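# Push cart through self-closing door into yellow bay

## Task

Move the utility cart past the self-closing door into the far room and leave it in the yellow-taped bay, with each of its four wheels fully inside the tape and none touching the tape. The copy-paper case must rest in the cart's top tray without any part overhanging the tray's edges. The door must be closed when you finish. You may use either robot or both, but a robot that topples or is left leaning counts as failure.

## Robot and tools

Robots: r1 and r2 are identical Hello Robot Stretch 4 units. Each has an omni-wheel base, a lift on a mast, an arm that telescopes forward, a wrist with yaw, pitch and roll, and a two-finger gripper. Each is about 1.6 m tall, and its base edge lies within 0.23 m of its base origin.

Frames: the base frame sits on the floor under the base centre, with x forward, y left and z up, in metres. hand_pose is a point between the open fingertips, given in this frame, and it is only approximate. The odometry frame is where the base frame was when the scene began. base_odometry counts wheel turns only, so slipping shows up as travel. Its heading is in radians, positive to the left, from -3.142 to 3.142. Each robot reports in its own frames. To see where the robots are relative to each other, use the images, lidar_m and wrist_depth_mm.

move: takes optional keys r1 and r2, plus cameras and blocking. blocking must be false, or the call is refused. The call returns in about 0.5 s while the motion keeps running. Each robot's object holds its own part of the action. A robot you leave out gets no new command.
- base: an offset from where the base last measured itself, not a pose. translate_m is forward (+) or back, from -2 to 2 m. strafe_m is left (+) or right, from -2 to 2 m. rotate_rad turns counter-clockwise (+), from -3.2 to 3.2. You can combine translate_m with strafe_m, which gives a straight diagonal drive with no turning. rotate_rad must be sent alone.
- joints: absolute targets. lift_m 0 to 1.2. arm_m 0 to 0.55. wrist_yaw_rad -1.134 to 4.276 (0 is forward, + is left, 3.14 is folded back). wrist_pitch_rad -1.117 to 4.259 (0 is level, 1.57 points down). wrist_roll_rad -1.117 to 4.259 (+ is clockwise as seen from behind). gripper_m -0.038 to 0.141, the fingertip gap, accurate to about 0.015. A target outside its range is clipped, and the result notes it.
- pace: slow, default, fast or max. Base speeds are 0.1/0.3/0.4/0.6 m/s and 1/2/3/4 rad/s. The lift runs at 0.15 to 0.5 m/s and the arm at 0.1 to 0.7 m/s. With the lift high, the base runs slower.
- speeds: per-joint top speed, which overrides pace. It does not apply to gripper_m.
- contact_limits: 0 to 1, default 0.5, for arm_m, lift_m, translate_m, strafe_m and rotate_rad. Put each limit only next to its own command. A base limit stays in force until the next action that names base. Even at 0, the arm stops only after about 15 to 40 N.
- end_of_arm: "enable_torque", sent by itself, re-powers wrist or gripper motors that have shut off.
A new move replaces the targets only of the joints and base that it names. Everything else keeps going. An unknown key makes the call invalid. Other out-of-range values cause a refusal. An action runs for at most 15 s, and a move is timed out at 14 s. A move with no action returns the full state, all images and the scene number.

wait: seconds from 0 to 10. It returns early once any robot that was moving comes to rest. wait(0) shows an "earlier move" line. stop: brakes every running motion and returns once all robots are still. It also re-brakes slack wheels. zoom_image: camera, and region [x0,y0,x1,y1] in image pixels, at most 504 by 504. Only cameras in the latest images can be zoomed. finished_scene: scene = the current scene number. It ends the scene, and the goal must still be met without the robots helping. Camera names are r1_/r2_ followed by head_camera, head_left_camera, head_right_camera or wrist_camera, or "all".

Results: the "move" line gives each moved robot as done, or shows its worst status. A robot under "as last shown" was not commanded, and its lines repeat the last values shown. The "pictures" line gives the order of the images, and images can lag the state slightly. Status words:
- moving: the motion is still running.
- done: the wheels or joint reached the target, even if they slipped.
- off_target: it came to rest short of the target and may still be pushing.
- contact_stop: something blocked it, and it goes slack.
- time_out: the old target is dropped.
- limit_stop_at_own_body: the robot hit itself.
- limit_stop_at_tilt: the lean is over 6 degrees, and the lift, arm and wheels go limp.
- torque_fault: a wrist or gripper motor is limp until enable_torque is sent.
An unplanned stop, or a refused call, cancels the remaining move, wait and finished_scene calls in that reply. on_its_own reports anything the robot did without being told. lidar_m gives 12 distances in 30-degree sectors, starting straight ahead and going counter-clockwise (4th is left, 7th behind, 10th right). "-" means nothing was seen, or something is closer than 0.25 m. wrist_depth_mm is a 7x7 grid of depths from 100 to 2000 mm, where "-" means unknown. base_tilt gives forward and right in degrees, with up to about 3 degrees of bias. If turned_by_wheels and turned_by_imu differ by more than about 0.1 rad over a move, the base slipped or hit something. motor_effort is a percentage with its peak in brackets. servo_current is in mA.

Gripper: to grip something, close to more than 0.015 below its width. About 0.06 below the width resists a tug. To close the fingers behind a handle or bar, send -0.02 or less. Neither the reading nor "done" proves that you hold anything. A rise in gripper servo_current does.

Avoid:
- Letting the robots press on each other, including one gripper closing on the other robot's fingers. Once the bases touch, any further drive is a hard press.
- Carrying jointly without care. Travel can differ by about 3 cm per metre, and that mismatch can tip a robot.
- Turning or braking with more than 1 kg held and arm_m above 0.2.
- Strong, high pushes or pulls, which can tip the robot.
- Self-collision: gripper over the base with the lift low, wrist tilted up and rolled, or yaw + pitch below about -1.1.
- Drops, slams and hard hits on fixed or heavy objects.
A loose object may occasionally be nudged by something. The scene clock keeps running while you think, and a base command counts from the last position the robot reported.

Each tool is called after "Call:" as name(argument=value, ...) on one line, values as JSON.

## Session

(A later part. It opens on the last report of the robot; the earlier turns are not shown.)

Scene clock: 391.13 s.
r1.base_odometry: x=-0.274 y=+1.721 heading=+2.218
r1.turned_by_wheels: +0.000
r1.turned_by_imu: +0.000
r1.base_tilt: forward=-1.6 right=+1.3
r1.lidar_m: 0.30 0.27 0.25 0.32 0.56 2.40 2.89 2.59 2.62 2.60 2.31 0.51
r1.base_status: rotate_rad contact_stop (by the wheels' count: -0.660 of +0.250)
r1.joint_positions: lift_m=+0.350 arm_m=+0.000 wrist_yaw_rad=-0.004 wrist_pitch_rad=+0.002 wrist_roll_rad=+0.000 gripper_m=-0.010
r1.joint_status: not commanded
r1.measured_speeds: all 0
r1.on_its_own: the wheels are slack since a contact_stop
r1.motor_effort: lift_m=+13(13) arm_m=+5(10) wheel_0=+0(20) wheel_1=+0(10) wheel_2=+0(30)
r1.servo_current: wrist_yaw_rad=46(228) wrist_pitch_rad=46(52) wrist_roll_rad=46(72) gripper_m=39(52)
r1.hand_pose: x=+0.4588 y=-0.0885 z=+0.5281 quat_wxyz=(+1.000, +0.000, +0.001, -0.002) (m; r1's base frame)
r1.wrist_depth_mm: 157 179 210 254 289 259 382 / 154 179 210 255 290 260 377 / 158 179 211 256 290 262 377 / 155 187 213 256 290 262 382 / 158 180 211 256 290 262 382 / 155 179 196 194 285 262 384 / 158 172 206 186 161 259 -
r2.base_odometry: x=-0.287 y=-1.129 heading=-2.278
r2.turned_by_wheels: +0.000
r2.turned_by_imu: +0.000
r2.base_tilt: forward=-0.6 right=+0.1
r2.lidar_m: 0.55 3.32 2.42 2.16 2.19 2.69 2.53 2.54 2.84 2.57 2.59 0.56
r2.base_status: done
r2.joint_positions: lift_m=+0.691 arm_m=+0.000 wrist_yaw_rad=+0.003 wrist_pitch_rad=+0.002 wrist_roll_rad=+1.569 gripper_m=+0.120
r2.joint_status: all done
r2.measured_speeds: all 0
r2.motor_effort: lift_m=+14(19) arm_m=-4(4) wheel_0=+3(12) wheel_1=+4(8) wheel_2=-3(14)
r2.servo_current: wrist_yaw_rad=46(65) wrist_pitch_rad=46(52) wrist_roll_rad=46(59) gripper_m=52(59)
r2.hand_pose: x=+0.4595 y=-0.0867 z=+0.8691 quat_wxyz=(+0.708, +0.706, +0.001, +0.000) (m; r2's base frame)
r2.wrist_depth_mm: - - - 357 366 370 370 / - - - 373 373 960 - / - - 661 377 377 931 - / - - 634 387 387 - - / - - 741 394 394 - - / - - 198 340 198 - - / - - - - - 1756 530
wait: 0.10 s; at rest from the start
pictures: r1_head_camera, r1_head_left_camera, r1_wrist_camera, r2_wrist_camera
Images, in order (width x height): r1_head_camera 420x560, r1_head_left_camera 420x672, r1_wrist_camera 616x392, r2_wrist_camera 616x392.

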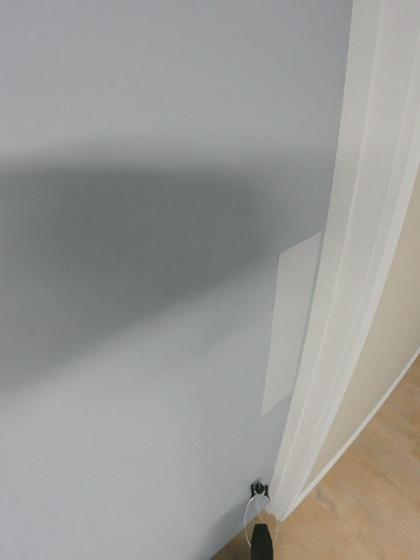

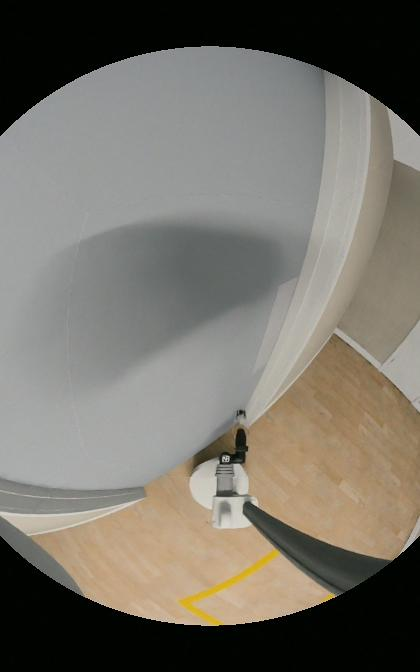

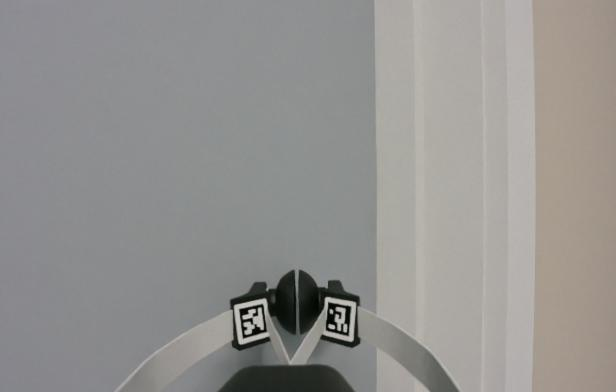

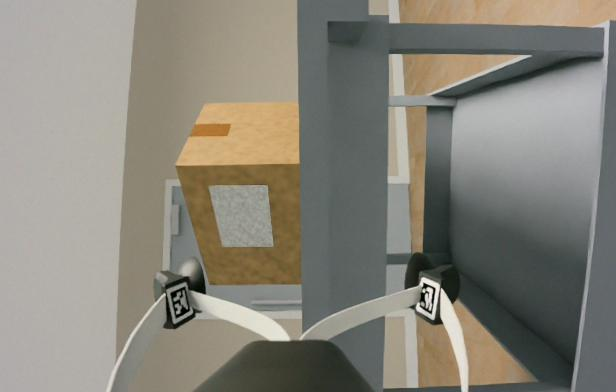

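Call:
move(blocking=false, r1={"base": {"translate_m": -0.221, "strafe_m": -0.172}}, r2={"base": {"rotate_rad": -0.07}})

Call:
wait(seconds=1.0)

Call:
move(blocking=false, r2={"base": {"strafe_m": 0.035, "translate_m": 0.09}, "pace": "slow"})

Call:
wait(seconds=3)

Call:
wait(seconds=1.5, cameras=["r1_head_left_camera", "r1_head_camera", "r2_wrist_camera", "r2_head_camera"])

Scene clock: 455.87 s.
move: r1 moving; r2 moving
r1.base_odometry: x=-0.241 y=+1.712 heading=+2.218
r1.turned_by_wheels: +0.000
r1.turned_by_imu: +0.000
r1.base_tilt: forward=-1.6 right=+1.2
r1.lidar_m: 0.36 0.29 0.29 0.37 0.58 2.38 2.87 2.55 2.57 2.61 2.33 0.53
r1.base_status: translate_m moving; strafe_m moving
r1.joint_positions: lift_m=+0.350 arm_m=+0.000 wrist_yaw_rad=-0.003 wrist_pitch_rad=+0.002 wrist_roll_rad=+0.000 gripper_m=-0.010
r1.joint_status: not commanded
r1.measured_speeds: translate_m=-0.104 strafe_m=-0.081 rotate_rad=-0.002 lift_m=+0.000 arm_m=+0.000 wrist_yaw_rad=+0.000 wrist_pitch_rad=+0.000 wrist_roll_rad=+0.000
r1.motor_effort: lift_m=+13(13) arm_m=+5(5) wheel_0=+4(7) wheel_1=-11(11) wheel_2=+7(9)
r1.servo_current: wrist_yaw_rad=59(65) wrist_pitch_rad=39(46) wrist_roll_rad=52(59) gripper_m=46(52)
r1.hand_pose: x=+0.4589 y=-0.0882 z=+0.5281 quat_wxyz=(+1.000, +0.000, +0.001, -0.001) (m; r1's base frame)
r1.wrist_depth_mm: 179 202 235 281 303 279 382 / 179 202 236 281 301 281 382 / 176 203 236 281 303 279 379 / 180 203 237 281 303 276 382 / 180 203 236 283 304 282 382 / 176 203 220 194 300 283 384 / 176 195 227 185 160 - 389
r2.base_odometry: x=-0.287 y=-1.129 heading=-2.347
r2.turned_by_wheels: -0.069
r2.turned_by_imu: -0.067
r2.base_tilt: forward=-0.7 right=+0.1
r2.lidar_m: 0.54 0.59 2.52 2.19 2.16 2.59 2.53 2.55 2.92 2.57 2.55 0.60
r2.base_status: rotate_rad moving
r2.joint_positions: lift_m=+0.691 arm_m=+0.000 wrist_yaw_rad=+0.003 wrist_pitch_rad=+0.002 wrist_roll_rad=+1.569 gripper_m=+0.120
r2.joint_status: not commanded
r2.measured_speeds: all 0
r2.motor_effort: lift_m=+14(14) arm_m=-4(4) wheel_0=+7(8) wheel_1=+3(8) wheel_2=+4(8)
r2.servo_current: wrist_yaw_rad=46(59) wrist_pitch_rad=46(46) wrist_roll_rad=39(59) gripper_m=52(52)
r2.hand_pose: x=+0.4595 y=-0.0867 z=+0.8691 quat_wxyz=(+0.708, +0.706, +0.001, +0.000) (m; r2's base frame)
r2.wrist_depth_mm: - - - - - 1708 1182 / - - - 384 389 1499 1098 / - - - 387 389 917 - / - - 627 389 392 - - / - - 668 394 394 - - / - - 201 340 198 - - / - - - - - 1863 -
pictures: none

Scene clock: 456.03 s.
earlier move: r1 moving; r2 done
r1.base_odometry: x=-0.216 y=+1.705 heading=+2.218
r1.turned_by_wheels: +0.000
r1.turned_by_imu: +0.000
r1.base_tilt: forward=-1.6 right=+1.3
r1.lidar_m: 0.36 0.32 0.33 0.40 0.64 2.41 2.85 2.52 2.54 2.61 2.32 0.54
r1.base_status: translate_m moving; strafe_m moving
r1.joint_positions: lift_m=+0.350 arm_m=+0.000 wrist_yaw_rad=-0.003 wrist_pitch_rad=+0.002 wrist_roll_rad=+0.000 gripper_m=-0.010
r1.joint_status: not commanded
r1.measured_speeds: translate_m=-0.140 strafe_m=-0.108 rotate_rad=+0.004 lift_m=+0.000 arm_m=+0.000 wrist_yaw_rad=+0.000 wrist_pitch_rad=+0.000 wrist_roll_rad=+0.000
r1.motor_effort: lift_m=+13(13) arm_m=+5(5) wheel_0=+3(7) wheel_1=-10(11) wheel_2=+7(9)
r1.servo_current: wrist_yaw_rad=52(65) wrist_pitch_rad=39(46) wrist_roll_rad=46(59) gripper_m=39(52)
r1.hand_pose: x=+0.4590 y=-0.0882 z=+0.5281 quat_wxyz=(+1.000, +0.000, +0.001, -0.001) (m; r1's base frame)
r1.wrist_depth_mm: 196 229 262 312 315 364 - / 196 225 268 314 317 379 - / 200 226 263 315 319 377 - / 197 227 264 314 319 377 - / 198 227 264 314 317 377 - / 198 226 247 195 301 379 - / 200 217 251 185 161 384 -
r2.base_odometry: x=-0.287 y=-1.129 heading=-2.347
r2.turned_by_wheels: +0.000
r2.turned_by_imu: +0.000
r2.base_tilt: forward=-0.7 right=+0.1
r2.lidar_m: 0.53 0.60 2.49 2.18 2.18 2.59 2.55 2.55 2.92 2.56 2.55 0.57
r2.base_status: done
r2.joint_positions: lift_m=+0.691 arm_m=+0.000 wrist_yaw_rad=+0.003 wrist_pitch_rad=+0.002 wrist_roll_rad=+1.569 gripper_m=+0.120
r2.joint_status: not commanded
r2.measured_speeds: all 0
r2.motor_effort: lift_m=+14(14) arm_m=-4(4) wheel_0=+5(8) wheel_1=+4(8) wheel_2=+4(8)
r2.servo_current: wrist_yaw_rad=39(59) wrist_pitch_rad=39(46) wrist_roll_rad=46(59) gripper_m=52(59)
r2.hand_pose: x=+0.4595 y=-0.0867 z=+0.8691 quat_wxyz=(+0.708, +0.706, +0.001, +0.000) (m; r2's base frame)
r2.wrist_depth_mm: - - - - - 1661 1182 / - - - 387 392 1499 1078 / - - - 389 389 931 - / - - 634 394 389 - - / - - 661 392 394 - - / - - 200 340 197 - - / - - - - - 1863 -
wait: 0.17 of 1 s (r2 has come to rest)
pictures: none

Scene clock: 456.53 s.
earlier move: r1 moving
move: r2 moving
r1.base_odometry: x=-0.101 y=+1.674 heading=+2.218
r1.turned_by_wheels: +0.000
r1.turned_by_imu: -0.001
r1.base_tilt: forward=-1.6 right=+1.3
r1.lidar_m: 0.49 0.44 0.46 0.56 0.91 2.37 2.70 2.41 2.41 2.57 2.33 0.69
r1.base_status: translate_m moving; strafe_m moving
r1.joint_positions: lift_m=+0.350 arm_m=+0.000 wrist_yaw_rad=-0.003 wrist_pitch_rad=+0.002 wrist_roll_rad=+0.000 gripper_m=-0.010
r1.joint_status: not commanded
r1.measured_speeds: translate_m=-0.186 strafe_m=-0.145 rotate_rad=+0.001 lift_m=+0.000 arm_m=+0.000 wrist_yaw_rad=+0.000 wrist_pitch_rad=+0.000 wrist_roll_rad=+0.000
r1.motor_effort: lift_m=+13(13) arm_m=+5(5) wheel_0=+3(6) wheel_1=+0(11) wheel_2=+3(9)
r1.servo_current: wrist_yaw_rad=52(72) wrist_pitch_rad=46(46) wrist_roll_rad=39(65) gripper_m=39(46)
r1.hand_pose: x=+0.4590 y=-0.0882 z=+0.5281 quat_wxyz=(+1.000, +0.000, +0.001, -0.001) (m; r1's base frame)
r1.wrist_depth_mm: 291 327 384 402 - - - / 291 330 382 402 - - - / 291 330 384 404 - - - / 291 330 384 407 - - - / 293 330 387 407 - - - / 291 330 362 194 170 - - / 293 317 180 184 142 - -
r2.base_odometry: x=-0.293 y=-1.141 heading=-2.346
r2.turned_by_wheels: +0.000
r2.turned_by_imu: +0.000
r2.base_tilt: forward=-0.7 right=+0.1
r2.lidar_m: 0.52 0.60 2.51 2.19 2.19 2.58 2.55 2.54 2.93 2.55 2.56 0.53
r2.base_status: translate_m moving; strafe_m moving
r2.joint_positions: lift_m=+0.691 arm_m=+0.000 wrist_yaw_rad=+0.003 wrist_pitch_rad=+0.002 wrist_roll_rad=+1.569 gripper_m=+0.120
r2.joint_status: not commanded
r2.measured_speeds: translate_m=+0.047 strafe_m=+0.019 rotate_rad=-0.002 lift_m=+0.000 arm_m=+0.000 wrist_yaw_rad=+0.000 wrist_pitch_rad=+0.000 wrist_roll_rad=+0.000
r2.motor_effort: lift_m=+14(14) arm_m=-4(4) wheel_0=+6(9) wheel_1=+8(9) wheel_2=-8(9)
r2.servo_current: wrist_yaw_rad=33(52) wrist_pitch_rad=46(52) wrist_roll_rad=59(65) gripper_m=52(59)
r2.hand_pose: x=+0.4595 y=-0.0867 z=+0.8691 quat_wxyz=(+0.708, +0.706, +0.001, +0.000) (m; r2's base frame)
r2.wrist_depth_mm: - - - - - 1756 1182 / - - - 375 379 399 397 / - - - 379 379 931 - / - - 621 384 382 - - / - - 654 384 384 - - / - - 200 330 198 - - / - - - - - 1863 -
pictures: none

Scene clock: 457.70 s.
earlier move: r1 done; r2 moving
r1.base_odometry: x=-0.003 y=+1.648 heading=+2.218
r1.turned_by_wheels: +0.000
r1.turned_by_imu: -0.001
r1.base_tilt: forward=-1.6 right=+1.2
r1.lidar_m: 0.63 0.52 0.54 0.68 1.11 2.39 2.60 2.32 2.34 2.63 2.34 0.90
r1.base_status: done
r1.joint_positions: lift_m=+0.350 arm_m=+0.000 wrist_yaw_rad=-0.003 wrist_pitch_rad=+0.002 wrist_roll_rad=+0.000 gripper_m=-0.010
r1.joint_status: not commanded
r1.measured_speeds: all 0
r1.motor_effort: lift_m=+13(13) arm_m=+5(5) wheel_0=+3(6) wheel_1=+0(11) wheel_2=-1(9)
r1.servo_current: wrist_yaw_rad=52(72) wrist_pitch_rad=39(46) wrist_roll_rad=39(65) gripper_m=46(52)
r1.hand_pose: x=+0.4590 y=-0.0882 z=+0.5281 quat_wxyz=(+1.000, +0.000, +0.001, -0.001) (m; r1's base frame)
r1.wrist_depth_mm: 389 439 492 - - - - / 387 445 496 - - - 1708 / 382 449 492 - - - - / 387 442 496 - - - - / 392 442 500 - - - - / 394 442 484 194 170 - 1537 / 392 427 181 151 142 - 1229
r2.base_odometry: x=-0.324 y=-1.215 heading=-2.346
r2.turned_by_wheels: +0.000
r2.turned_by_imu: +0.000
r2.base_tilt: forward=-0.6 right=+0.1
r2.lidar_m: 0.47 0.51 2.49 2.17 2.14 2.56 2.63 2.64 2.96 2.56 2.59 0.50
r2.base_status: translate_m moving; strafe_m moving
r2.joint_positions: lift_m=+0.691 arm_m=+0.000 wrist_yaw_rad=+0.003 wrist_pitch_rad=+0.002 wrist_roll_rad=+1.569 gripper_m=+0.120
r2.joint_status: not commanded
r2.measured_speeds: translate_m=+0.025 strafe_m=+0.009 rotate_rad=-0.001 lift_m=+0.000 arm_m=+0.000 wrist_yaw_rad=+0.000 wrist_pitch_rad=+0.000 wrist_roll_rad=+0.000
r2.motor_effort: lift_m=+14(14) arm_m=-4(4) wheel_0=+7(9) wheel_1=+4(9) wheel_2=-6(11)
r2.servo_current: wrist_yaw_rad=39(59) wrist_pitch_rad=39(52) wrist_roll_rad=39(65) gripper_m=52(59)
r2.hand_pose: x=+0.4595 y=-0.0867 z=+0.8691 quat_wxyz=(+0.708, +0.706, +0.001, +0.000) (m; r2's base frame)
r2.wrist_depth_mm: - - - 241 298 315 312 / - - - 300 304 1708 - / - - 627 304 304 866 - / - - 549 307 307 891 - / - - 585 310 309 - - / - - 200 252 200 - - / - - - - - 1863 -
wait: 1.17 of 3 s (r1 has come to rest)
pictures: none

Scene clock: 458.20 s.
earlier move: r2 done
r1.base_odometry: x=-0.003 y=+1.648 heading=+2.218
r1.turned_by_wheels: +0.000
r1.turned_by_imu: +0.000
r1.base_tilt: forward=-1.6 right=+1.2
r1.lidar_m: 0.62 0.54 0.54 0.67 1.16 2.40 2.60 2.33 2.33 2.63 2.33 0.86
r1.base_status: done
r1.joint_positions: lift_m=+0.350 arm_m=+0.000 wrist_yaw_rad=-0.003 wrist_pitch_rad=+0.002 wrist_roll_rad=+0.000 gripper_m=-0.010
r1.joint_status: not commanded
r1.measured_speeds: all 0
r1.motor_effort: lift_m=+13(13) arm_m=+5(5) wheel_0=+2(6) wheel_1=+0(11) wheel_2=-1(9)
r1.servo_current: wrist_yaw_rad=46(72) wrist_pitch_rad=39(46) wrist_roll_rad=39(72) gripper_m=46(52)
r1.hand_pose: x=+0.4590 y=-0.0882 z=+0.5281 quat_wxyz=(+1.000, +0.000, +0.001, -0.001) (m; r1's base frame)
r1.wrist_depth_mm: 387 445 492 - - - - / 392 442 496 - - - 1708 / 384 445 500 - - - - / 384 442 496 - - - - / 394 445 492 - - - - / 392 445 484 194 170 - 1537 / 394 424 180 151 142 - 1205
r2.base_odometry: x=-0.325 y=-1.218 heading=-2.347
r2.turned_by_wheels: +0.000
r2.turned_by_imu: +0.000
r2.base_tilt: forward=-0.7 right=+0.0
r2.lidar_m: 0.47 0.51 2.48 2.16 2.16 2.57 2.62 2.62 2.97 2.56 2.59 0.47
r2.base_status: done
r2.joint_positions: lift_m=+0.691 arm_m=+0.000 wrist_yaw_rad=+0.003 wrist_pitch_rad=+0.002 wrist_roll_rad=+1.569 gripper_m=+0.120
r2.joint_status: not commanded
r2.measured_speeds: all 0
r2.motor_effort: lift_m=+14(14) arm_m=-4(4) wheel_0=+4(9) wheel_1=+3(9) wheel_2=-5(11)
r2.servo_current: wrist_yaw_rad=52(59) wrist_pitch_rad=39(52) wrist_roll_rad=52(65) gripper_m=52(59)
r2.hand_pose: x=+0.4595 y=-0.0867 z=+0.8691 quat_wxyz=(+0.708, +0.706, +0.001, +0.000) (m; r2's base frame)
r2.wrist_depth_mm: - - - 237 297 322 319 / - - - 298 297 1708 - / - - 627 301 301 904 - / - - 535 303 303 891 - / - - 585 306 307 - - / - - 200 247 200 - - / - - - - - 1863 -
wait: 0.50 of 1.5 s (r2 has come to rest)
pictures: r1_head_camera, r1_head_left_camera, r2_head_camera, r2_wrist_camera
Images, in order (width x height): r1_head_camera 420x560, r1_head_left_camera 420x672, r2_head_camera 420x560, r2_wrist_camera 616x392.

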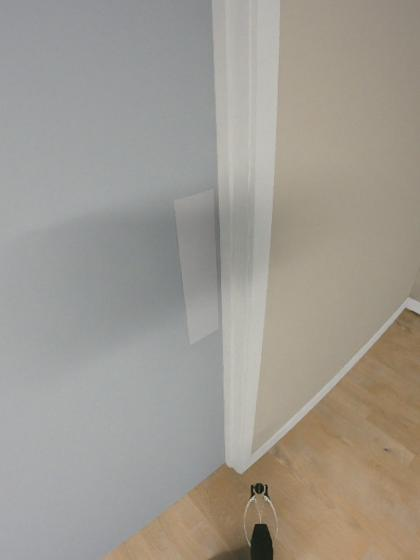

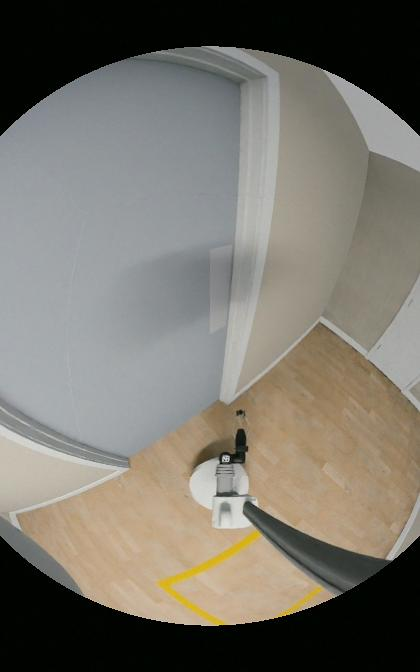

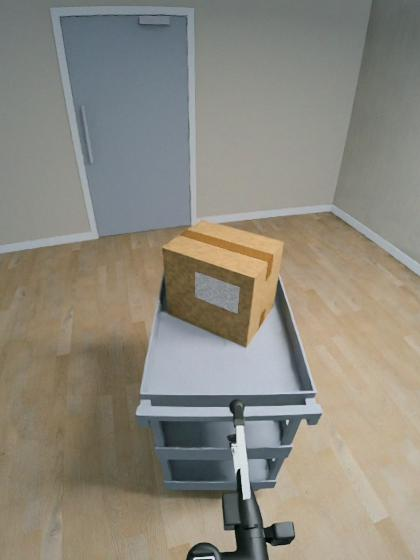

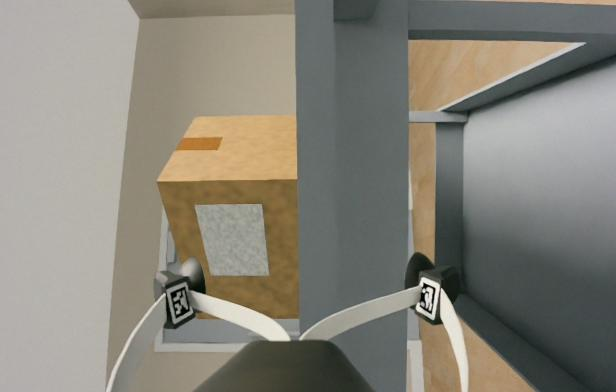

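Call:
move(blocking=false, r1={"base": {"rotate_rad": 1.16}}, r2={"base": {"translate_m": 0.052}, "joints": {"lift_m": 0.688}, "pace": "slow"})

Call:
wait(seconds=1.5)

Call:
wait(seconds=1.5, cameras=["r1_head_left_camera", "r1_head_camera", "r2_wrist_camera", "r2_head_camera"])

Scene clock: 476.07 s.
move: r1 moving; r2 moving
r1.base_odometry: x=-0.003 y=+1.648 heading=+2.469
r1.turned_by_wheels: +0.252
r1.turned_by_imu: +0.252
r1.base_tilt: forward=-1.6 right=+1.3
r1.lidar_m: 0.57 0.53 0.59 0.73 2.37 2.48 2.38 2.33 2.46 2.35 1.60 0.68
r1.base_status: rotate_rad moving
r1.joint_positions: lift_m=+0.350 arm_m=+0.000 wrist_yaw_rad=-0.003 wrist_pitch_rad=+0.002 wrist_roll_rad=+0.000 gripper_m=-0.010
r1.joint_status: not commanded
r1.measured_speeds: translate_m=-0.001 strafe_m=-0.001 rotate_rad=+0.973 lift_m=+0.000 arm_m=+0.000 wrist_yaw_rad=+0.000 wrist_pitch_rad=+0.000 wrist_roll_rad=+0.000
r1.motor_effort: lift_m=+13(13) arm_m=+5(5) wheel_0=-9(9) wheel_1=-7(8) wheel_2=-7(8)
r1.servo_current: wrist_yaw_rad=65(65) wrist_pitch_rad=39(52) wrist_roll_rad=33(52) gripper_m=39(46)
r1.hand_pose: x=+0.4590 y=-0.0882 z=+0.5281 quat_wxyz=(+1.000, +0.000, +0.001, -0.001) (m; r1's base frame)
r1.wrist_depth_mm: 342 379 424 480 462 - - / 347 379 427 484 459 - - / 343 382 430 488 466 - - / 349 382 430 484 469 - - / 349 382 430 488 469 - - / 349 382 410 203 180 - - / 349 373 180 185 152 - -
r2.base_odometry: x=-0.334 y=-1.227 heading=-2.346
r2.turned_by_wheels: +0.000
r2.turned_by_imu: +0.001
r2.base_tilt: forward=-0.7 right=+0.1
r2.lidar_m: 0.46 0.51 2.51 2.16 2.16 2.59 2.63 2.65 2.95 2.57 2.57 0.48
r2.base_status: translate_m moving
r2.joint_positions: lift_m=+0.688 arm_m=+0.000 wrist_yaw_rad=+0.003 wrist_pitch_rad=+0.002 wrist_roll_rad=+1.569 gripper_m=+0.120
r2.joint_status: lift_m moving
r2.measured_speeds: translate_m=+0.048 strafe_m=+0.000 rotate_rad=+0.001 lift_m=+0.000 arm_m=+0.000 wrist_yaw_rad=+0.000 wrist_pitch_rad=+0.000 wrist_roll_rad=+0.000
r2.motor_effort: lift_m=+15(16) arm_m=-4(4) wheel_0=+1(9) wheel_1=+7(7) wheel_2=-9(11)
r2.servo_current: wrist_yaw_rad=52(59) wrist_pitch_rad=39(46) wrist_roll_rad=52(59) gripper_m=52(59)
r2.hand_pose: x=+0.4595 y=-0.0867 z=+0.8661 quat_wxyz=(+0.708, +0.706, +0.001, +0.000) (m; r2's base frame)
r2.wrist_depth_mm: - - - 227 285 1397 294 / - - - 285 287 1708 - / - - 615 287 290 891 - / - - 521 291 294 904 - / - - 574 236 294 - - / - - 200 237 200 - - / - - - - - 1863 -
pictures: none

Scene clock: 477.30 s.
earlier move: r1 moving; r2 done
r1.base_odometry: x=-0.003 y=+1.648 heading=-2.906
r1.turned_by_wheels: +0.908
r1.turned_by_imu: +0.913
r1.base_tilt: forward=-1.6 right=+1.3
r1.lidar_m: 0.56 0.68 1.51 2.41 2.45 2.29 2.35 2.51 2.36 0.74 0.60 0.55
r1.base_status: rotate_rad moving
r1.joint_positions: lift_m=+0.350 arm_m=+0.000 wrist_yaw_rad=-0.002 wrist_pitch_rad=+0.002 wrist_roll_rad=+0.000 gripper_m=-0.010
r1.joint_status: not commanded
r1.measured_speeds: all 0
r1.motor_effort: lift_m=+13(13) arm_m=+4(5) wheel_0=-2(9) wheel_1=+1(8) wheel_2=-1(8)
r1.servo_current: wrist_yaw_rad=52(72) wrist_pitch_rad=39(52) wrist_roll_rad=46(59) gripper_m=39(52)
r1.hand_pose: x=+0.4590 y=-0.0880 z=+0.5281 quat_wxyz=(+1.000, +0.000, +0.001, -0.001) (m; r1's base frame)
r1.wrist_depth_mm: 477 455 399 357 324 293 273 / 477 459 402 357 324 294 276 / 473 459 402 359 325 296 276 / 477 459 404 362 324 294 277 / 477 455 404 359 327 297 277 / 473 469 397 195 320 297 276 / 473 469 180 180 170 293 278
r2.base_odometry: x=-0.362 y=-1.255 heading=-2.346
r2.turned_by_wheels: +0.000
r2.turned_by_imu: +0.000
r2.base_tilt: forward=-0.7 right=+0.0
r2.lidar_m: 0.42 0.45 2.51 2.18 2.18 2.61 2.68 2.68 2.93 2.56 2.56 0.45
r2.base_status: done
r2.joint_positions: lift_m=+0.688 arm_m=+0.000 wrist_yaw_rad=+0.003 wrist_pitch_rad=+0.002 wrist_roll_rad=+1.569 gripper_m=+0.120
r2.joint_status: all done
r2.measured_speeds: all 0
r2.motor_effort: lift_m=+14(16) arm_m=-4(4) wheel_0=+4(9) wheel_1=+3(8) wheel_2=-5(11)
r2.servo_current: wrist_yaw_rad=52(65) wrist_pitch_rad=39(46) wrist_roll_rad=46(59) gripper_m=52(59)
r2.hand_pose: x=+0.4595 y=-0.0867 z=+0.8661 quat_wxyz=(+0.708, +0.706, +0.001, +0.000) (m; r2's base frame)
r2.wrist_depth_mm: - - - 187 245 1661 1229 / - - - 189 248 1618 - / - - 564 190 250 842 - / - - 484 193 252 866 - / - - 525 195 254 866 - / - - 200 195 200 - - / - - - - 258 1756 -
wait: 1.23 of 1.5 s (r2 has come to rest)
pictures: none

Scene clock: 477.40 s.
earlier move: r1 done
r1.base_odometry: x=-0.003 y=+1.648 heading=-2.906
r1.turned_by_wheels: +0.000
r1.turned_by_imu: +0.000
r1.base_tilt: forward=-1.6 right=+1.3
r1.lidar_m: 0.56 0.69 1.48 2.40 2.47 2.28 2.33 2.49 2.36 0.76 0.60 0.55
r1.base_status: done
r1.joint_positions: lift_m=+0.350 arm_m=+0.000 wrist_yaw_rad=-0.002 wrist_pitch_rad=+0.002 wrist_roll_rad=+0.000 gripper_m=-0.010
r1.joint_status: not commanded
r1.measured_speeds: all 0
r1.motor_effort: lift_m=+13(13) arm_m=+4(5) wheel_0=-3(9) wheel_1=+0(8) wheel_2=+0(8)
r1.servo_current: wrist_yaw_rad=59(72) wrist_pitch_rad=39(52) wrist_roll_rad=59(59) gripper_m=46(52)
r1.hand_pose: x=+0.4590 y=-0.0880 z=+0.5281 quat_wxyz=(+1.000, +0.000, +0.001, -0.001) (m; r1's base frame)
r1.wrist_depth_mm: 477 455 399 355 320 293 274 / 480 455 399 357 322 293 273 / 477 459 402 357 324 293 274 / 477 462 402 359 325 296 276 / 477 462 407 359 327 297 277 / 473 462 394 194 319 297 274 / 477 469 180 181 170 293 279
r2.base_odometry: x=-0.362 y=-1.255 heading=-2.346
r2.turned_by_wheels: +0.000
r2.turned_by_imu: +0.000
r2.base_tilt: forward=-0.7 right=+0.1
r2.lidar_m: 0.40 0.45 2.47 2.18 2.19 2.59 2.68 2.69 2.94 2.58 2.56 0.46
r2.base_status: done
r2.joint_positions: lift_m=+0.688 arm_m=+0.000 wrist_yaw_rad=+0.003 wrist_pitch_rad=+0.002 wrist_roll_rad=+1.569 gripper_m=+0.120
r2.joint_status: all done
r2.measured_speeds: all 0
r2.motor_effort: lift_m=+14(16) arm_m=-4(4) wheel_0=+4(9) wheel_1=+3(8) wheel_2=-5(11)
r2.servo_current: wrist_yaw_rad=39(65) wrist_pitch_rad=39(46) wrist_roll_rad=39(59) gripper_m=52(59)
r2.hand_pose: x=+0.4595 y=-0.0867 z=+0.8661 quat_wxyz=(+0.708, +0.706, +0.001, +0.000) (m; r2's base frame)
r2.wrist_depth_mm: - - - 187 245 1661 1229 / - - - 189 248 1576 - / - - 559 190 250 842 - / - - 484 192 253 854 - / - - 530 194 254 854 - / - - 200 195 200 - - / - - - - 258 1708 -
wait: 0.10 of 1.5 s (r1 has come to rest)
pictures: r1_head_camera, r1_head_left_camera, r2_head_camera, r2_wrist_camera
Images, in order (width x height): r1_head_camera 420x560, r1_head_left_camera 420x672, r2_head_camera 420x560, r2_wrist_camera 616x392.

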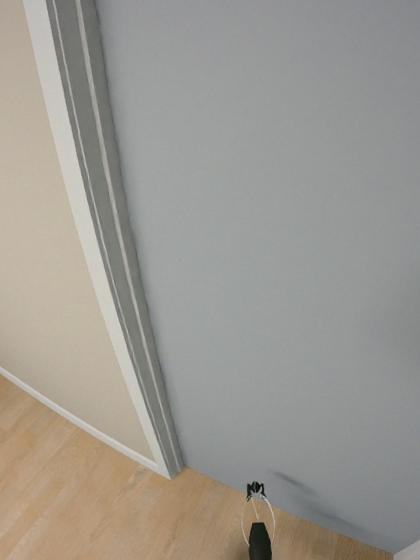

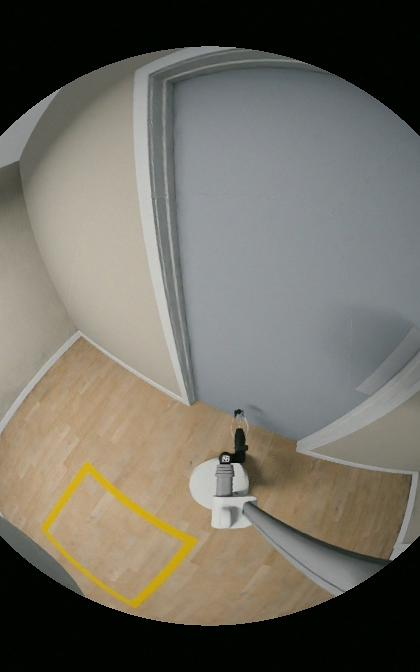

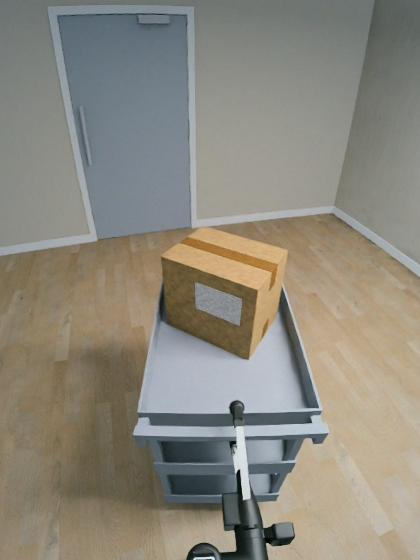

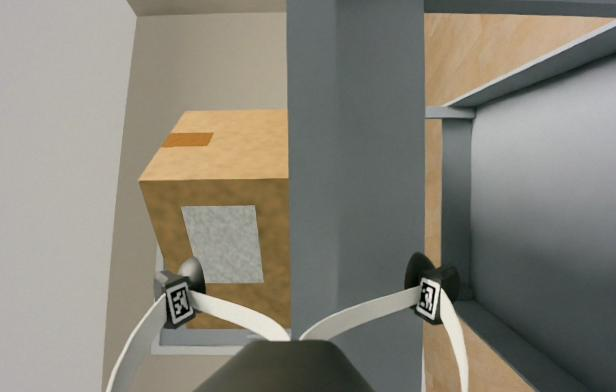

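Call:
move(blocking=false, r1={"base": {"translate_m": -0.043, "strafe_m": -0.079}}, r2={"base": {"translate_m": 0.008}, "joints": {"gripper_m": -0.03}, "pace": "slow"})

Call:
wait(seconds=1.0)

Call:
wait(seconds=1.0)

Call:
move(blocking=false, r1={"base": {"translate_m": 0.483, "strafe_m": -0.263}, "pace": "slow", "contact_limits": {"translate_m": 0.9}})

Call:
wait(seconds=3, cameras=["r2_wrist_camera"])

Call:
wait(seconds=3, cameras=["r1_head_left_camera", "r1_head_camera", "r2_wrist_camera", "r2_head_camera"])

Scene clock: 489.30 s.
move: r1 moving; r2 moving
r1.base_odometry: x=+0.005 y=+1.678 heading=-2.906
r1.turned_by_wheels: +0.000
r1.turned_by_imu: +0.000
r1.base_tilt: forward=-1.6 right=+1.3
r1.lidar_m: 0.58 0.71 1.46 2.44 2.46 2.29 2.35 2.49 2.33 0.77 0.61 0.54
r1.base_status: translate_m moving; strafe_m moving
r1.joint_positions: lift_m=+0.350 arm_m=+0.000 wrist_yaw_rad=-0.002 wrist_pitch_rad=+0.002 wrist_roll_rad=+0.000 gripper_m=-0.010
r1.joint_status: not commanded
r1.measured_speeds: translate_m=-0.058 strafe_m=-0.108 rotate_rad=-0.002 lift_m=+0.000 arm_m=+0.000 wrist_yaw_rad=+0.000 wrist_pitch_rad=+0.000 wrist_roll_rad=+0.000
r1.motor_effort: lift_m=+13(13) arm_m=+4(5) wheel_0=+5(7) wheel_1=-7(10) wheel_2=+6(6)
r1.servo_current: wrist_yaw_rad=39(59) wrist_pitch_rad=46(52) wrist_roll_rad=52(59) gripper_m=46(46)
r1.hand_pose: x=+0.4590 y=-0.0880 z=+0.5281 quat_wxyz=(+1.000, +0.000, +0.001, -0.001) (m; r1's base frame)
r1.wrist_depth_mm: 500 455 399 357 322 294 276 / 504 455 402 359 324 294 277 / 500 459 402 362 325 298 276 / 508 462 404 359 325 297 277 / 504 466 404 362 324 297 277 / 492 466 402 195 319 298 276 / 500 469 180 181 171 293 279
r2.base_odometry: x=-0.367 y=-1.260 heading=-2.346
r2.turned_by_wheels: +0.000
r2.turned_by_imu: +0.001
r2.base_tilt: forward=-0.7 right=+0.1
r2.lidar_m: 0.40 0.42 2.51 2.20 2.21 2.58 2.69 2.68 2.94 2.58 2.57 0.43
r2.base_status: translate_m moving
r2.joint_positions: lift_m=+0.688 arm_m=+0.000 wrist_yaw_rad=+0.003 wrist_pitch_rad=+0.002 wrist_roll_rad=+1.569 gripper_m=+0.113
r2.joint_status: gripper_m moving
r2.measured_speeds: translate_m=+0.007 strafe_m=+0.000 rotate_rad=+0.001 lift_m=+0.000 arm_m=+0.000 wrist_yaw_rad=+0.000 wrist_pitch_rad=+0.000 wrist_roll_rad=+0.000
r2.motor_effort: lift_m=+14(14) arm_m=-4(4) wheel_0=+0(8) wheel_1=+4(6) wheel_2=-8(9)
r2.servo_current: wrist_yaw_rad=46(52) wrist_pitch_rad=46(46) wrist_roll_rad=39(59) gripper_m=59(78)
r2.hand_pose: x=+0.4595 y=-0.0867 z=+0.8661 quat_wxyz=(+0.708, +0.706, +0.001, +0.000) (m; r2's base frame)
r2.wrist_depth_mm: - - - 180 238 1708 1160 / - - - 181 240 1618 - / - - 554 184 242 - - / - - 477 185 245 - - / - - 517 187 246 - - / - - 202 188 195 - - / - - - - 251 1756 -
pictures: none

Scene clock: 490.30 s.
earlier move: r1 done; r2 moving
r1.base_odometry: x=+0.020 y=+1.735 heading=-2.905
r1.turned_by_wheels: +0.000
r1.turned_by_imu: +0.000
r1.base_tilt: forward=-1.6 right=+1.3
r1.lidar_m: 0.56 0.75 1.50 2.52 2.44 2.28 2.33 2.42 2.28 0.76 0.59 0.53
r1.base_status: done
r1.joint_positions: lift_m=+0.350 arm_m=+0.000 wrist_yaw_rad=-0.002 wrist_pitch_rad=+0.002 wrist_roll_rad=+0.000 gripper_m=-0.010
r1.joint_status: not commanded
r1.measured_speeds: all 0
r1.motor_effort: lift_m=+13(13) arm_m=+4(5) wheel_0=+3(7) wheel_1=+1(10) wheel_2=+0(6)
r1.servo_current: wrist_yaw_rad=46(59) wrist_pitch_rad=46(52) wrist_roll_rad=39(59) gripper_m=52(52)
r1.hand_pose: x=+0.4590 y=-0.0880 z=+0.5281 quat_wxyz=(+1.000, +0.000, +0.001, -0.001) (m; r1's base frame)
r1.wrist_depth_mm: 517 452 404 359 325 297 279 / 521 459 402 359 327 300 281 / 521 459 404 364 330 298 282 / 521 459 410 366 330 300 283 / 521 462 407 364 330 303 282 / 530 466 402 194 320 300 281 / 521 466 181 185 170 298 285
r2.base_odometry: x=-0.367 y=-1.260 heading=-2.346
r2.turned_by_wheels: +0.000
r2.turned_by_imu: +0.000
r2.base_tilt: forward=-0.7 right=+0.1
r2.lidar_m: 0.41 0.43 2.51 2.21 2.21 2.62 2.68 2.69 2.93 2.54 2.55 0.45
r2.base_status: done
r2.joint_positions: lift_m=+0.688 arm_m=+0.000 wrist_yaw_rad=+0.003 wrist_pitch_rad=+0.002 wrist_roll_rad=+1.569 gripper_m=+0.087
r2.joint_status: gripper_m moving
r2.measured_speeds: all 0
r2.motor_effort: lift_m=+14(14) arm_m=-4(4) wheel_0=+3(8) wheel_1=+4(6) wheel_2=-5(9)
r2.servo_current: wrist_yaw_rad=52(59) wrist_pitch_rad=39(52) wrist_roll_rad=39(59) gripper_m=46(98)
r2.hand_pose: x=+0.4595 y=-0.0867 z=+0.8661 quat_wxyz=(+0.708, +0.706, +0.001, +0.000) (m; r2's base frame)
r2.wrist_depth_mm: - - - 180 236 1661 1205 / - - - 181 238 1576 - / - - 554 183 242 - - / - - 477 184 244 - - / - - 521 187 247 - - / - - 196 187 196 - - / - - - - 251 1708 -
wait: 1.00 s; no rest
pictures: none

Scene clock: 491.30 s.
earlier move: r2 moving
r1.base_odometry: x=+0.020 y=+1.735 heading=-2.905
r1.turned_by_wheels: +0.000
r1.turned_by_imu: +0.000
r1.base_tilt: forward=-1.6 right=+1.3
r1.lidar_m: 0.58 0.74 1.50 2.51 2.48 2.28 2.37 2.42 2.26 0.77 0.60 0.54
r1.base_status: done
r1.joint_positions: lift_m=+0.350 arm_m=+0.000 wrist_yaw_rad=-0.002 wrist_pitch_rad=+0.002 wrist_roll_rad=+0.000 gripper_m=-0.010
r1.joint_status: not commanded
r1.measured_speeds: all 0
r1.motor_effort: lift_m=+13(13) arm_m=+4(5) wheel_0=+3(7) wheel_1=+1(10) wheel_2=+0(6)
r1.servo_current: wrist_yaw_rad=46(59) wrist_pitch_rad=46(52) wrist_roll_rad=52(65) gripper_m=46(52)
r1.hand_pose: x=+0.4590 y=-0.0880 z=+0.5281 quat_wxyz=(+1.000, +0.000, +0.001, -0.001) (m; r1's base frame)
r1.wrist_depth_mm: 512 459 402 359 327 297 279 / 521 459 402 362 329 300 279 / 525 455 402 362 327 300 279 / 525 459 407 364 329 300 282 / 521 459 410 364 330 300 283 / 530 466 402 195 324 301 278 / 525 469 180 185 170 300 283
r2.base_odometry: x=-0.367 y=-1.260 heading=-2.346
r2.turned_by_wheels: +0.000
r2.turned_by_imu: +0.000
r2.base_tilt: forward=-0.7 right=+0.0
r2.lidar_m: 0.40 0.44 2.52 2.18 2.17 2.61 2.68 2.70 2.93 2.56 2.55 0.45
r2.base_status: done
r2.joint_positions: lift_m=+0.688 arm_m=+0.000 wrist_yaw_rad=+0.003 wrist_pitch_rad=+0.002 wrist_roll_rad=+1.569 gripper_m=+0.057
r2.joint_status: gripper_m moving
r2.measured_speeds: all 0
r2.motor_effort: lift_m=+14(14) arm_m=-4(4) wheel_0=+3(8) wheel_1=+4(6) wheel_2=-6(9)
r2.servo_current: wrist_yaw_rad=52(59) wrist_pitch_rad=39(52) wrist_roll_rad=46(59) gripper_m=78(98)
r2.hand_pose: x=+0.4595 y=-0.0867 z=+0.8661 quat_wxyz=(+0.708, +0.706, +0.001, +0.000) (m; r2's base frame)
r2.wrist_depth_mm: - - - 180 237 1708 1182 / - - - 181 239 1618 - / - - 554 183 242 - - / - - 480 184 244 - - / - - 517 186 247 - - / - - 196 188 189 - - / - - - - 251 1708 -
wait: 1.00 s; no rest
pictures: none

Scene clock: 491.80 s.
earlier move: r2 moving
move: r1 moving
r1.base_odometry: x=+0.006 y=+1.739 heading=-2.905
r1.turned_by_wheels: +0.000
r1.turned_by_imu: +0.000
r1.base_tilt: forward=-1.6 right=+1.3
r1.lidar_m: 0.55 0.73 1.41 2.49 2.47 2.28 2.35 2.38 2.26 0.71 0.60 0.54
r1.base_status: translate_m moving; strafe_m moving
r1.joint_positions: lift_m=+0.350 arm_m=+0.000 wrist_yaw_rad=-0.002 wrist_pitch_rad=+0.002 wrist_roll_rad=+0.000 gripper_m=-0.010
r1.joint_status: not commanded
r1.measured_speeds: translate_m=+0.048 strafe_m=-0.026 rotate_rad=+0.001 lift_m=+0.000 arm_m=+0.000 wrist_yaw_rad=+0.000 wrist_pitch_rad=+0.000 wrist_roll_rad=+0.000
r1.motor_effort: lift_m=+13(13) arm_m=+4(4) wheel_0=+8(8) wheel_1=+4(4) wheel_2=-6(6)
r1.servo_current: wrist_yaw_rad=52(59) wrist_pitch_rad=33(46) wrist_roll_rad=46(65) gripper_m=46(46)
r1.contact_limits: translate_m 0.9
r1.hand_pose: x=+0.4590 y=-0.0880 z=+0.5281 quat_wxyz=(+1.000, +0.000, +0.001, -0.001) (m; r1's base frame)
r1.wrist_depth_mm: 496 439 384 347 314 286 265 / 517 439 389 345 314 287 266 / 512 445 387 347 315 289 270 / 512 442 389 349 314 287 270 / 521 442 392 349 317 289 271 / 521 449 384 195 309 290 267 / 525 449 180 184 161 282 271
r2.base_odometry: x=-0.367 y=-1.260 heading=-2.346
r2.turned_by_wheels: +0.000
r2.turned_by_imu: +0.000
r2.base_tilt: forward=-0.6 right=+0.0
r2.lidar_m: 0.41 0.44 2.52 2.19 2.18 2.62 2.68 2.70 2.93 2.55 2.58 0.45
r2.base_status: not commanded
r2.joint_positions: lift_m=+0.688 arm_m=+0.000 wrist_yaw_rad=+0.003 wrist_pitch_rad=+0.002 wrist_roll_rad=+1.569 gripper_m=+0.041
r2.joint_status: gripper_m moving
r2.measured_speeds: all 0
r2.motor_effort: lift_m=+14(14) arm_m=-4(4) wheel_0=+2(3) wheel_1=+4(5) wheel_2=-6(6)
r2.servo_current: wrist_yaw_rad=46(65) wrist_pitch_rad=39(46) wrist_roll_rad=52(52) gripper_m=72(85)
r2.hand_pose: x=+0.4595 y=-0.0867 z=+0.8661 quat_wxyz=(+0.708, +0.706, +0.001, +0.000) (m; r2's base frame)
r2.wrist_depth_mm: - - - 180 237 1661 1182 / - - - 181 240 1576 - / - - 544 183 243 - - / - - 477 185 245 - - / - - 521 186 247 - - / - - 200 188 189 - - / - - - - - 1756 -
pictures: none

Scene clock: 494.13 s.
earlier move: r1 moving; r2 done
r1.base_odometry: x=-0.211 y=+1.797 heading=-2.905
r1.turned_by_wheels: +0.000
r1.turned_by_imu: +0.185
r1.base_tilt: forward=-1.6 right=+1.3
r1.lidar_m: 0.43 0.65 2.02 2.61 2.52 2.47 2.68 2.34 0.89 0.51 0.41 0.37
r1.base_status: translate_m moving; strafe_m moving
r1.joint_positions: lift_m=+0.350 arm_m=-0.001 wrist_yaw_rad=-0.004 wrist_pitch_rad=+0.002 wrist_roll_rad=+0.000 gripper_m=-0.010
r1.joint_status: not commanded
r1.measured_speeds: translate_m=+0.089 strafe_m=-0.055 rotate_rad=-0.016 lift_m=+0.000 arm_m=+0.000 wrist_yaw_rad=+0.031 wrist_pitch_rad=+0.000 wrist_roll_rad=+0.000
r1.motor_effort: lift_m=+13(13) arm_m=+16(16) wheel_0=+18(24) wheel_1=+7(12) wheel_2=-18(27)
r1.servo_current: wrist_yaw_rad=39(85) wrist_pitch_rad=33(52) wrist_roll_rad=52(72) gripper_m=39(46)
r1.contact_limits: translate_m 0.9
r1.hand_pose: x=+0.4579 y=-0.0886 z=+0.5281 quat_wxyz=(+1.000, +0.000, +0.001, -0.002) (m; r1's base frame)
r1.wrist_depth_mm: 364 287 240 206 182 164 - / 351 291 242 208 183 163 - / 366 291 243 211 183 166 - / 368 293 245 211 185 164 154 / 373 294 246 211 185 165 154 / 373 298 193 185 183 165 - / 379 157 177 174 140 162 -
r2.base_odometry: x=-0.367 y=-1.260 heading=-2.346
r2.turned_by_wheels: +0.000
r2.turned_by_imu: +0.001
r2.base_tilt: forward=-0.7 right=+0.0
r2.lidar_m: 0.39 0.43 2.50 2.18 2.18 2.57 2.67 2.68 2.95 2.55 2.57 0.42
r2.base_status: not commanded
r2.joint_positions: lift_m=+0.688 arm_m=+0.000 wrist_yaw_rad=+0.003 wrist_pitch_rad=+0.003 wrist_roll_rad=+1.569 gripper_m=-0.029
r2.joint_status: all done
r2.measured_speeds: all 0
r2.motor_effort: lift_m=+16(16) arm_m=-4(4) wheel_0=+3(3) wheel_1=+5(5) wheel_2=-3(6)
r2.servo_current: wrist_yaw_rad=59(65) wrist_pitch_rad=39(46) wrist_roll_rad=46(65) gripper_m=111(202)
r2.hand_pose: x=+0.4595 y=-0.0867 z=+0.8656 quat_wxyz=(+0.708, +0.707, +0.002, +0.000) (m; r2's base frame)
r2.wrist_depth_mm: - - - 163 220 1576 1205 / - - - 165 224 768 - / - - 517 167 226 831 - / - 480 466 169 229 842 - / - - 521 171 231 842 - / - - 186 173 180 - - / - - - - 237 1576 -
wait: 2.33 of 3 s (r2 has come to rest)
pictures: r2_wrist_camera
Images, in order (width x height): r2_wrist_camera 616x392.

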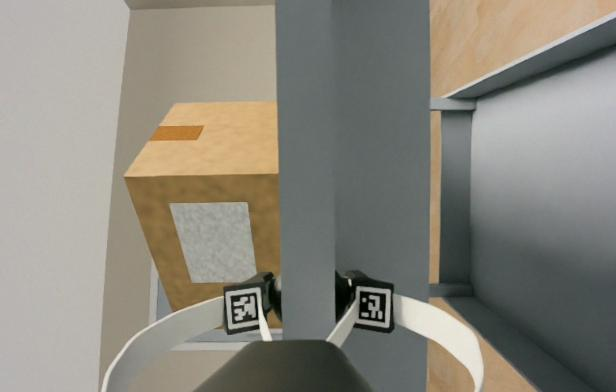

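Scene clock: 497.13 s.
earlier move: r1 moving
r1.base_odometry: x=-0.494 y=+1.872 heading=-2.902
r1.turned_by_wheels: +0.003
r1.turned_by_imu: +0.422
r1.base_tilt: forward=-1.6 right=+1.2
r1.lidar_m: 0.36 0.75 2.39 2.71 2.61 2.70 2.51 0.80 0.36 0.26 0.25 0.27
r1.base_status: translate_m moving; strafe_m moving
r1.joint_positions: lift_m=+0.350 arm_m=-0.001 wrist_yaw_rad=+0.018 wrist_pitch_rad=+0.002 wrist_roll_rad=+0.000 gripper_m=-0.010
r1.joint_status: not commanded
r1.measured_speeds: translate_m=+0.055 strafe_m=-0.028 rotate_rad=+0.000 lift_m=+0.000 arm_m=+0.000 wrist_yaw_rad=+0.001 wrist_pitch_rad=+0.000 wrist_roll_rad=+0.000
r1.motor_effort: lift_m=+13(13) arm_m=+14(16) wheel_0=+28(32) wheel_1=+12(13) wheel_2=-2(27)
r1.servo_current: wrist_yaw_rad=98(104) wrist_pitch_rad=39(52) wrist_roll_rad=65(72) gripper_m=46(52)
r1.contact_limits: translate_m 0.9
r1.hand_pose: x=+0.4600 y=-0.0821 z=+0.5281 quat_wxyz=(+1.000, +0.000, +0.001, +0.009) (m; r1's base frame)
r1.wrist_depth_mm: - 262 271 171 118 - - / - 264 271 185 119 - - / - 264 273 174 120 - - / - 265 274 175 126 - - / - 265 274 176 127 - - / 1708 262 192 173 121 - - / 1255 169 179 166 122 - -
r2.base_odometry: x=-0.367 y=-1.260 heading=-2.346
r2.turned_by_wheels: +0.000
r2.turned_by_imu: +0.000
r2.base_tilt: forward=-0.7 right=+0.0
r2.lidar_m: 0.39 0.42 2.52 2.17 2.18 2.59 2.70 2.67 2.92 2.58 2.58 0.42
r2.base_status: not commanded
r2.joint_positions: lift_m=+0.688 arm_m=+0.000 wrist_yaw_rad=+0.003 wrist_pitch_rad=+0.003 wrist_roll_rad=+1.569 gripper_m=-0.029
r2.joint_status: all done
r2.measured_speeds: all 0
r2.motor_effort: lift_m=+16(16) arm_m=-4(4) wheel_0=+3(3) wheel_1=+4(5) wheel_2=-3(6)
r2.servo_current: wrist_yaw_rad=46(65) wrist_pitch_rad=39(52) wrist_roll_rad=39(65) gripper_m=117(202)
r2.hand_pose: x=+0.4595 y=-0.0867 z=+0.8656 quat_wxyz=(+0.708, +0.707, +0.002, +0.000) (m; r2's base frame)
r2.wrist_depth_mm: - - - 163 220 1537 1229 / - - - 164 223 759 - / - - 517 167 226 820 - / - 480 466 168 228 831 - / - - 517 171 232 842 - / - - 187 173 180 - - / - - - - 237 1661 -
wait: 3.00 s; no rest
pictures: r1_head_camera, r1_head_left_camera, r2_head_camera, r2_wrist_camera
Images, in order (width x height): r1_head_camera 420x560, r1_head_left_camera 420x672, r2_head_camera 420x560, r2_wrist_camera 616x392.

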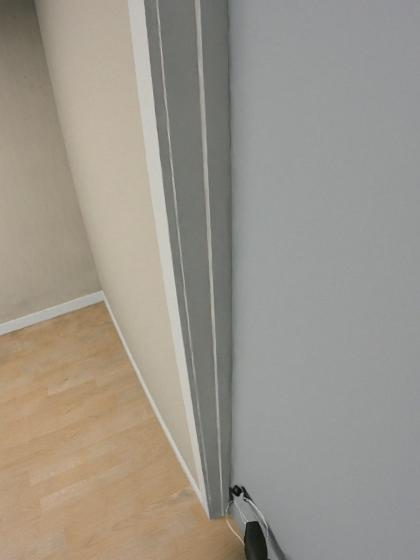

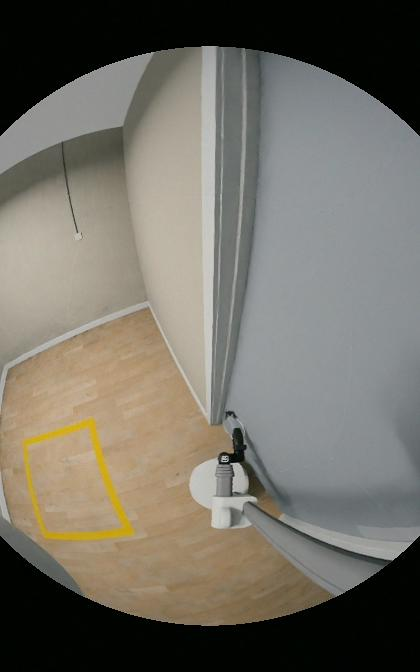

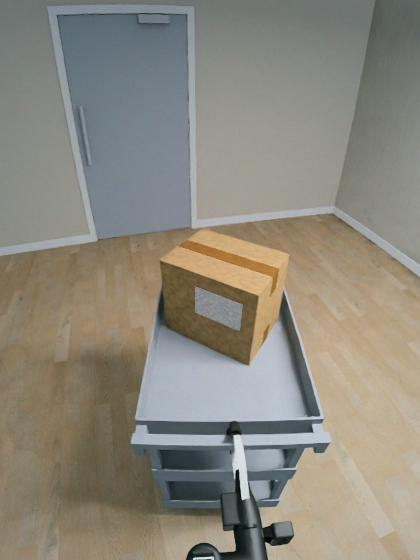

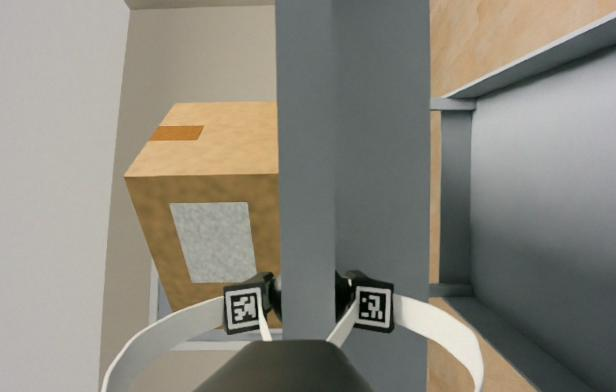

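Call:
move(blocking=false, r1={"base": {"translate_m": -0.165, "strafe_m": 0.197}, "pace": "slow"})

Call:
wait(seconds=2.5)

Call:
wait(seconds=1.5, cameras=["r1_head_left_camera"])

Scene clock: 522.40 s.
earlier move: r1 done
move: r1 moving
r1.base_odometry: x=-0.501 y=+1.869 heading=-2.900
r1.turned_by_wheels: +0.003
r1.turned_by_imu: +0.025
r1.base_tilt: forward=-1.6 right=+1.2
r1.lidar_m: 0.38 0.81 2.38 2.66 2.59 2.73 2.53 0.73 0.37 0.26 0.25 0.26
r1.base_status: translate_m moving; strafe_m moving
r1.joint_positions: lift_m=+0.350 arm_m=+0.000 wrist_yaw_rad=+0.020 wrist_pitch_rad=+0.002 wrist_roll_rad=+0.000 gripper_m=-0.010
r1.joint_status: not commanded
r1.measured_speeds: translate_m=-0.032 strafe_m=+0.037 rotate_rad=-0.003 lift_m=+0.000 arm_m=+0.000 wrist_yaw_rad=+0.000 wrist_pitch_rad=+0.000 wrist_roll_rad=+0.000
r1.motor_effort: lift_m=+13(13) arm_m=+7(14) wheel_0=+15(27) wheel_1=+8(13) wheel_2=+14(14)
r1.servo_current: wrist_yaw_rad=124(124) wrist_pitch_rad=39(46) wrist_roll_rad=59(59) gripper_m=46(52)
r1.hand_pose: x=+0.4608 y=-0.0815 z=+0.5281 quat_wxyz=(+1.000, +0.000, +0.001, +0.010) (m; r1's base frame)
r1.wrist_depth_mm: - 255 266 198 134 112 - / - 255 267 200 141 - - / - 255 268 201 135 110 - / - 257 267 202 143 - - / - 255 268 204 143 - - / 1661 259 196 180 137 111 - / 1366 155 184 180 127 106 -
r2: as last shown
r2.base_tilt: forward=-0.6 right=+0.1
r2.lidar_m: 0.38 0.42 2.53 2.19 2.18 2.59 2.69 2.68 2.97 2.56 2.56 0.43
r2.motor_effort: lift_m=+16(16) arm_m=-4(4) wheel_0=+2(3) wheel_1=+4(5) wheel_2=-3(4)
r2.servo_current: wrist_yaw_rad=52(52) wrist_pitch_rad=46(46) wrist_roll_rad=59(65) gripper_m=111(117)
r2.wrist_depth_mm: - - - 163 220 1537 1229 / - - - 164 223 759 - / - - 517 167 226 831 - / - 480 459 169 229 820 - / - - 517 171 231 842 - / - - 186 173 180 - - / - - - - 236 1618 -
pictures: none

Scene clock: 524.90 s.
earlier move: r1 moving
r1.base_odometry: x=-0.316 y=+1.734 heading=-2.902
r1.turned_by_wheels: -0.003
r1.turned_by_imu: -0.002
r1.base_tilt: forward=-1.6 right=+1.3
r1.lidar_m: 0.61 1.73 2.45 2.45 2.37 2.48 2.46 1.53 0.66 0.49 0.47 0.49
r1.base_status: translate_m moving; strafe_m moving
r1.joint_positions: lift_m=+0.350 arm_m=+0.000 wrist_yaw_rad=+0.003 wrist_pitch_rad=+0.002 wrist_roll_rad=+0.000 gripper_m=-0.010
r1.joint_status: not commanded
r1.measured_speeds: translate_m=-0.037 strafe_m=+0.045 rotate_rad=-0.005 lift_m=+0.000 arm_m=+0.000 wrist_yaw_rad=+0.000 wrist_pitch_rad=+0.000 wrist_roll_rad=+0.000
r1.motor_effort: lift_m=+13(13) arm_m=+5(14) wheel_0=-2(27) wheel_1=+6(13) wheel_2=+3(14)
r1.servo_current: wrist_yaw_rad=39(137) wrist_pitch_rad=33(52) wrist_roll_rad=46(59) gripper_m=39(52)
r1.hand_pose: x=+0.4594 y=-0.0866 z=+0.5281 quat_wxyz=(+1.000, +0.000, +0.001, +0.001) (m; r1's base frame)
r1.wrist_depth_mm: - - - 399 407 336 287 / - - - 402 407 338 291 / - - - 404 410 340 285 / - - - 404 410 342 293 / - - - 404 410 342 294 / 1756 1756 185 195 407 342 293 / 1308 1255 162 151 160 320 286
r2.base_odometry: x=-0.367 y=-1.260 heading=-2.346
r2.turned_by_wheels: +0.000
r2.turned_by_imu: +0.000
r2.base_tilt: forward=-0.7 right=+0.0
r2.lidar_m: 0.39 0.44 2.51 2.18 2.17 2.59 2.68 2.69 2.94 2.57 2.55 0.40
r2.base_status: not commanded
r2.joint_positions: lift_m=+0.688 arm_m=+0.000 wrist_yaw_rad=+0.003 wrist_pitch_rad=+0.003 wrist_roll_rad=+1.569 gripper_m=-0.029
r2.joint_status: not commanded
r2.measured_speeds: all 0
r2.motor_effort: lift_m=+16(16) arm_m=-4(4) wheel_0=+3(3) wheel_1=+5(5) wheel_2=-4(4)
r2.servo_current: wrist_yaw_rad=46(52) wrist_pitch_rad=39(46) wrist_roll_rad=46(65) gripper_m=117(124)
r2.hand_pose: x=+0.4595 y=-0.0867 z=+0.8656 quat_wxyz=(+0.708, +0.707, +0.002, +0.000) (m; r2's base frame)
r2.wrist_depth_mm: - - - 163 221 1537 1205 / - - - 164 223 768 - / - - 517 167 227 831 - / - 480 462 169 229 831 - / - - 517 171 231 842 - / - - 186 172 180 - - / - - - - 237 1576 -
wait: 2.50 s; no rest
pictures: none

Scene clock: 525.73 s.
earlier move: r1 done
r1.base_odometry: x=-0.304 y=+1.725 heading=-2.902
r1.turned_by_wheels: +0.000
r1.turned_by_imu: +0.000
r1.base_tilt: forward=-1.6 right=+1.3
r1.lidar_m: 0.64 1.79 2.47 2.45 2.33 2.46 2.46 1.60 0.63 0.50 0.47 0.52
r1.base_status: done
r1.joint_positions: lift_m=+0.350 arm_m=+0.000 wrist_yaw_rad=+0.003 wrist_pitch_rad=+0.002 wrist_roll_rad=+0.000 gripper_m=-0.010
r1.joint_status: not commanded
r1.measured_speeds: all 0
r1.motor_effort: lift_m=+13(13) arm_m=+5(14) wheel_0=-3(27) wheel_1=+2(13) wheel_2=+3(14)
r1.servo_current: wrist_yaw_rad=72(137) wrist_pitch_rad=46(52) wrist_roll_rad=46(59) gripper_m=39(52)
r1.hand_pose: x=+0.4594 y=-0.0866 z=+0.5281 quat_wxyz=(+1.000, +0.000, +0.001, +0.001) (m; r1's base frame)
r1.wrist_depth_mm: - - - 410 421 357 304 / - - - 413 418 355 304 / - - - 415 424 362 298 / - - - 418 421 359 309 / - - - 418 421 359 309 / 1708 1756 184 195 415 362 301 / 1336 1281 163 151 161 338 309
r2.base_odometry: x=-0.367 y=-1.260 heading=-2.346
r2.turned_by_wheels: +0.000
r2.turned_by_imu: +0.000
r2.base_tilt: forward=-0.7 right=+0.1
r2.lidar_m: 0.41 0.41 2.51 2.20 2.18 2.58 2.69 2.68 2.93 2.57 2.57 0.41
r2.base_status: not commanded
r2.joint_positions: lift_m=+0.688 arm_m=+0.000 wrist_yaw_rad=+0.003 wrist_pitch_rad=+0.003 wrist_roll_rad=+1.569 gripper_m=-0.029
r2.joint_status: not commanded
r2.measured_speeds: all 0
r2.motor_effort: lift_m=+16(16) arm_m=-4(4) wheel_0=+2(3) wheel_1=+4(5) wheel_2=-3(4)
r2.servo_current: wrist_yaw_rad=46(59) wrist_pitch_rad=46(46) wrist_roll_rad=46(65) gripper_m=111(124)
r2.hand_pose: x=+0.4595 y=-0.0867 z=+0.8656 quat_wxyz=(+0.708, +0.707, +0.002, +0.000) (m; r2's base frame)
r2.wrist_depth_mm: - - - 163 220 1576 1229 / - - - 165 223 759 - / - - 521 167 226 820 - / - 484 459 168 229 831 - / - - 521 171 231 842 - / - - 186 173 180 - - / - - - - 236 1618 -
wait: 0.83 of 1.5 s (r1 has come to rest)
pictures: r1_head_left_camera
Images, in order (width x height): r1_head_left_camera 420x672.

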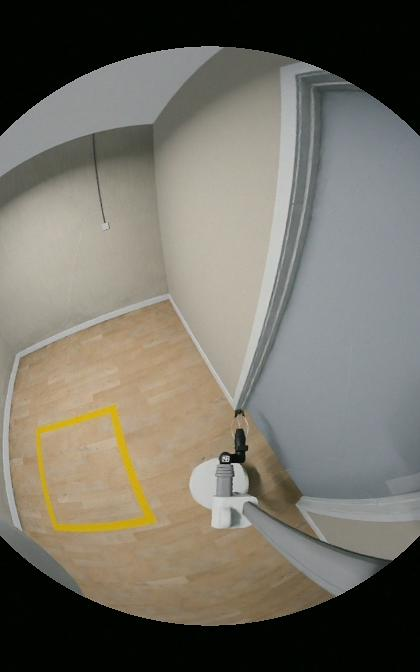

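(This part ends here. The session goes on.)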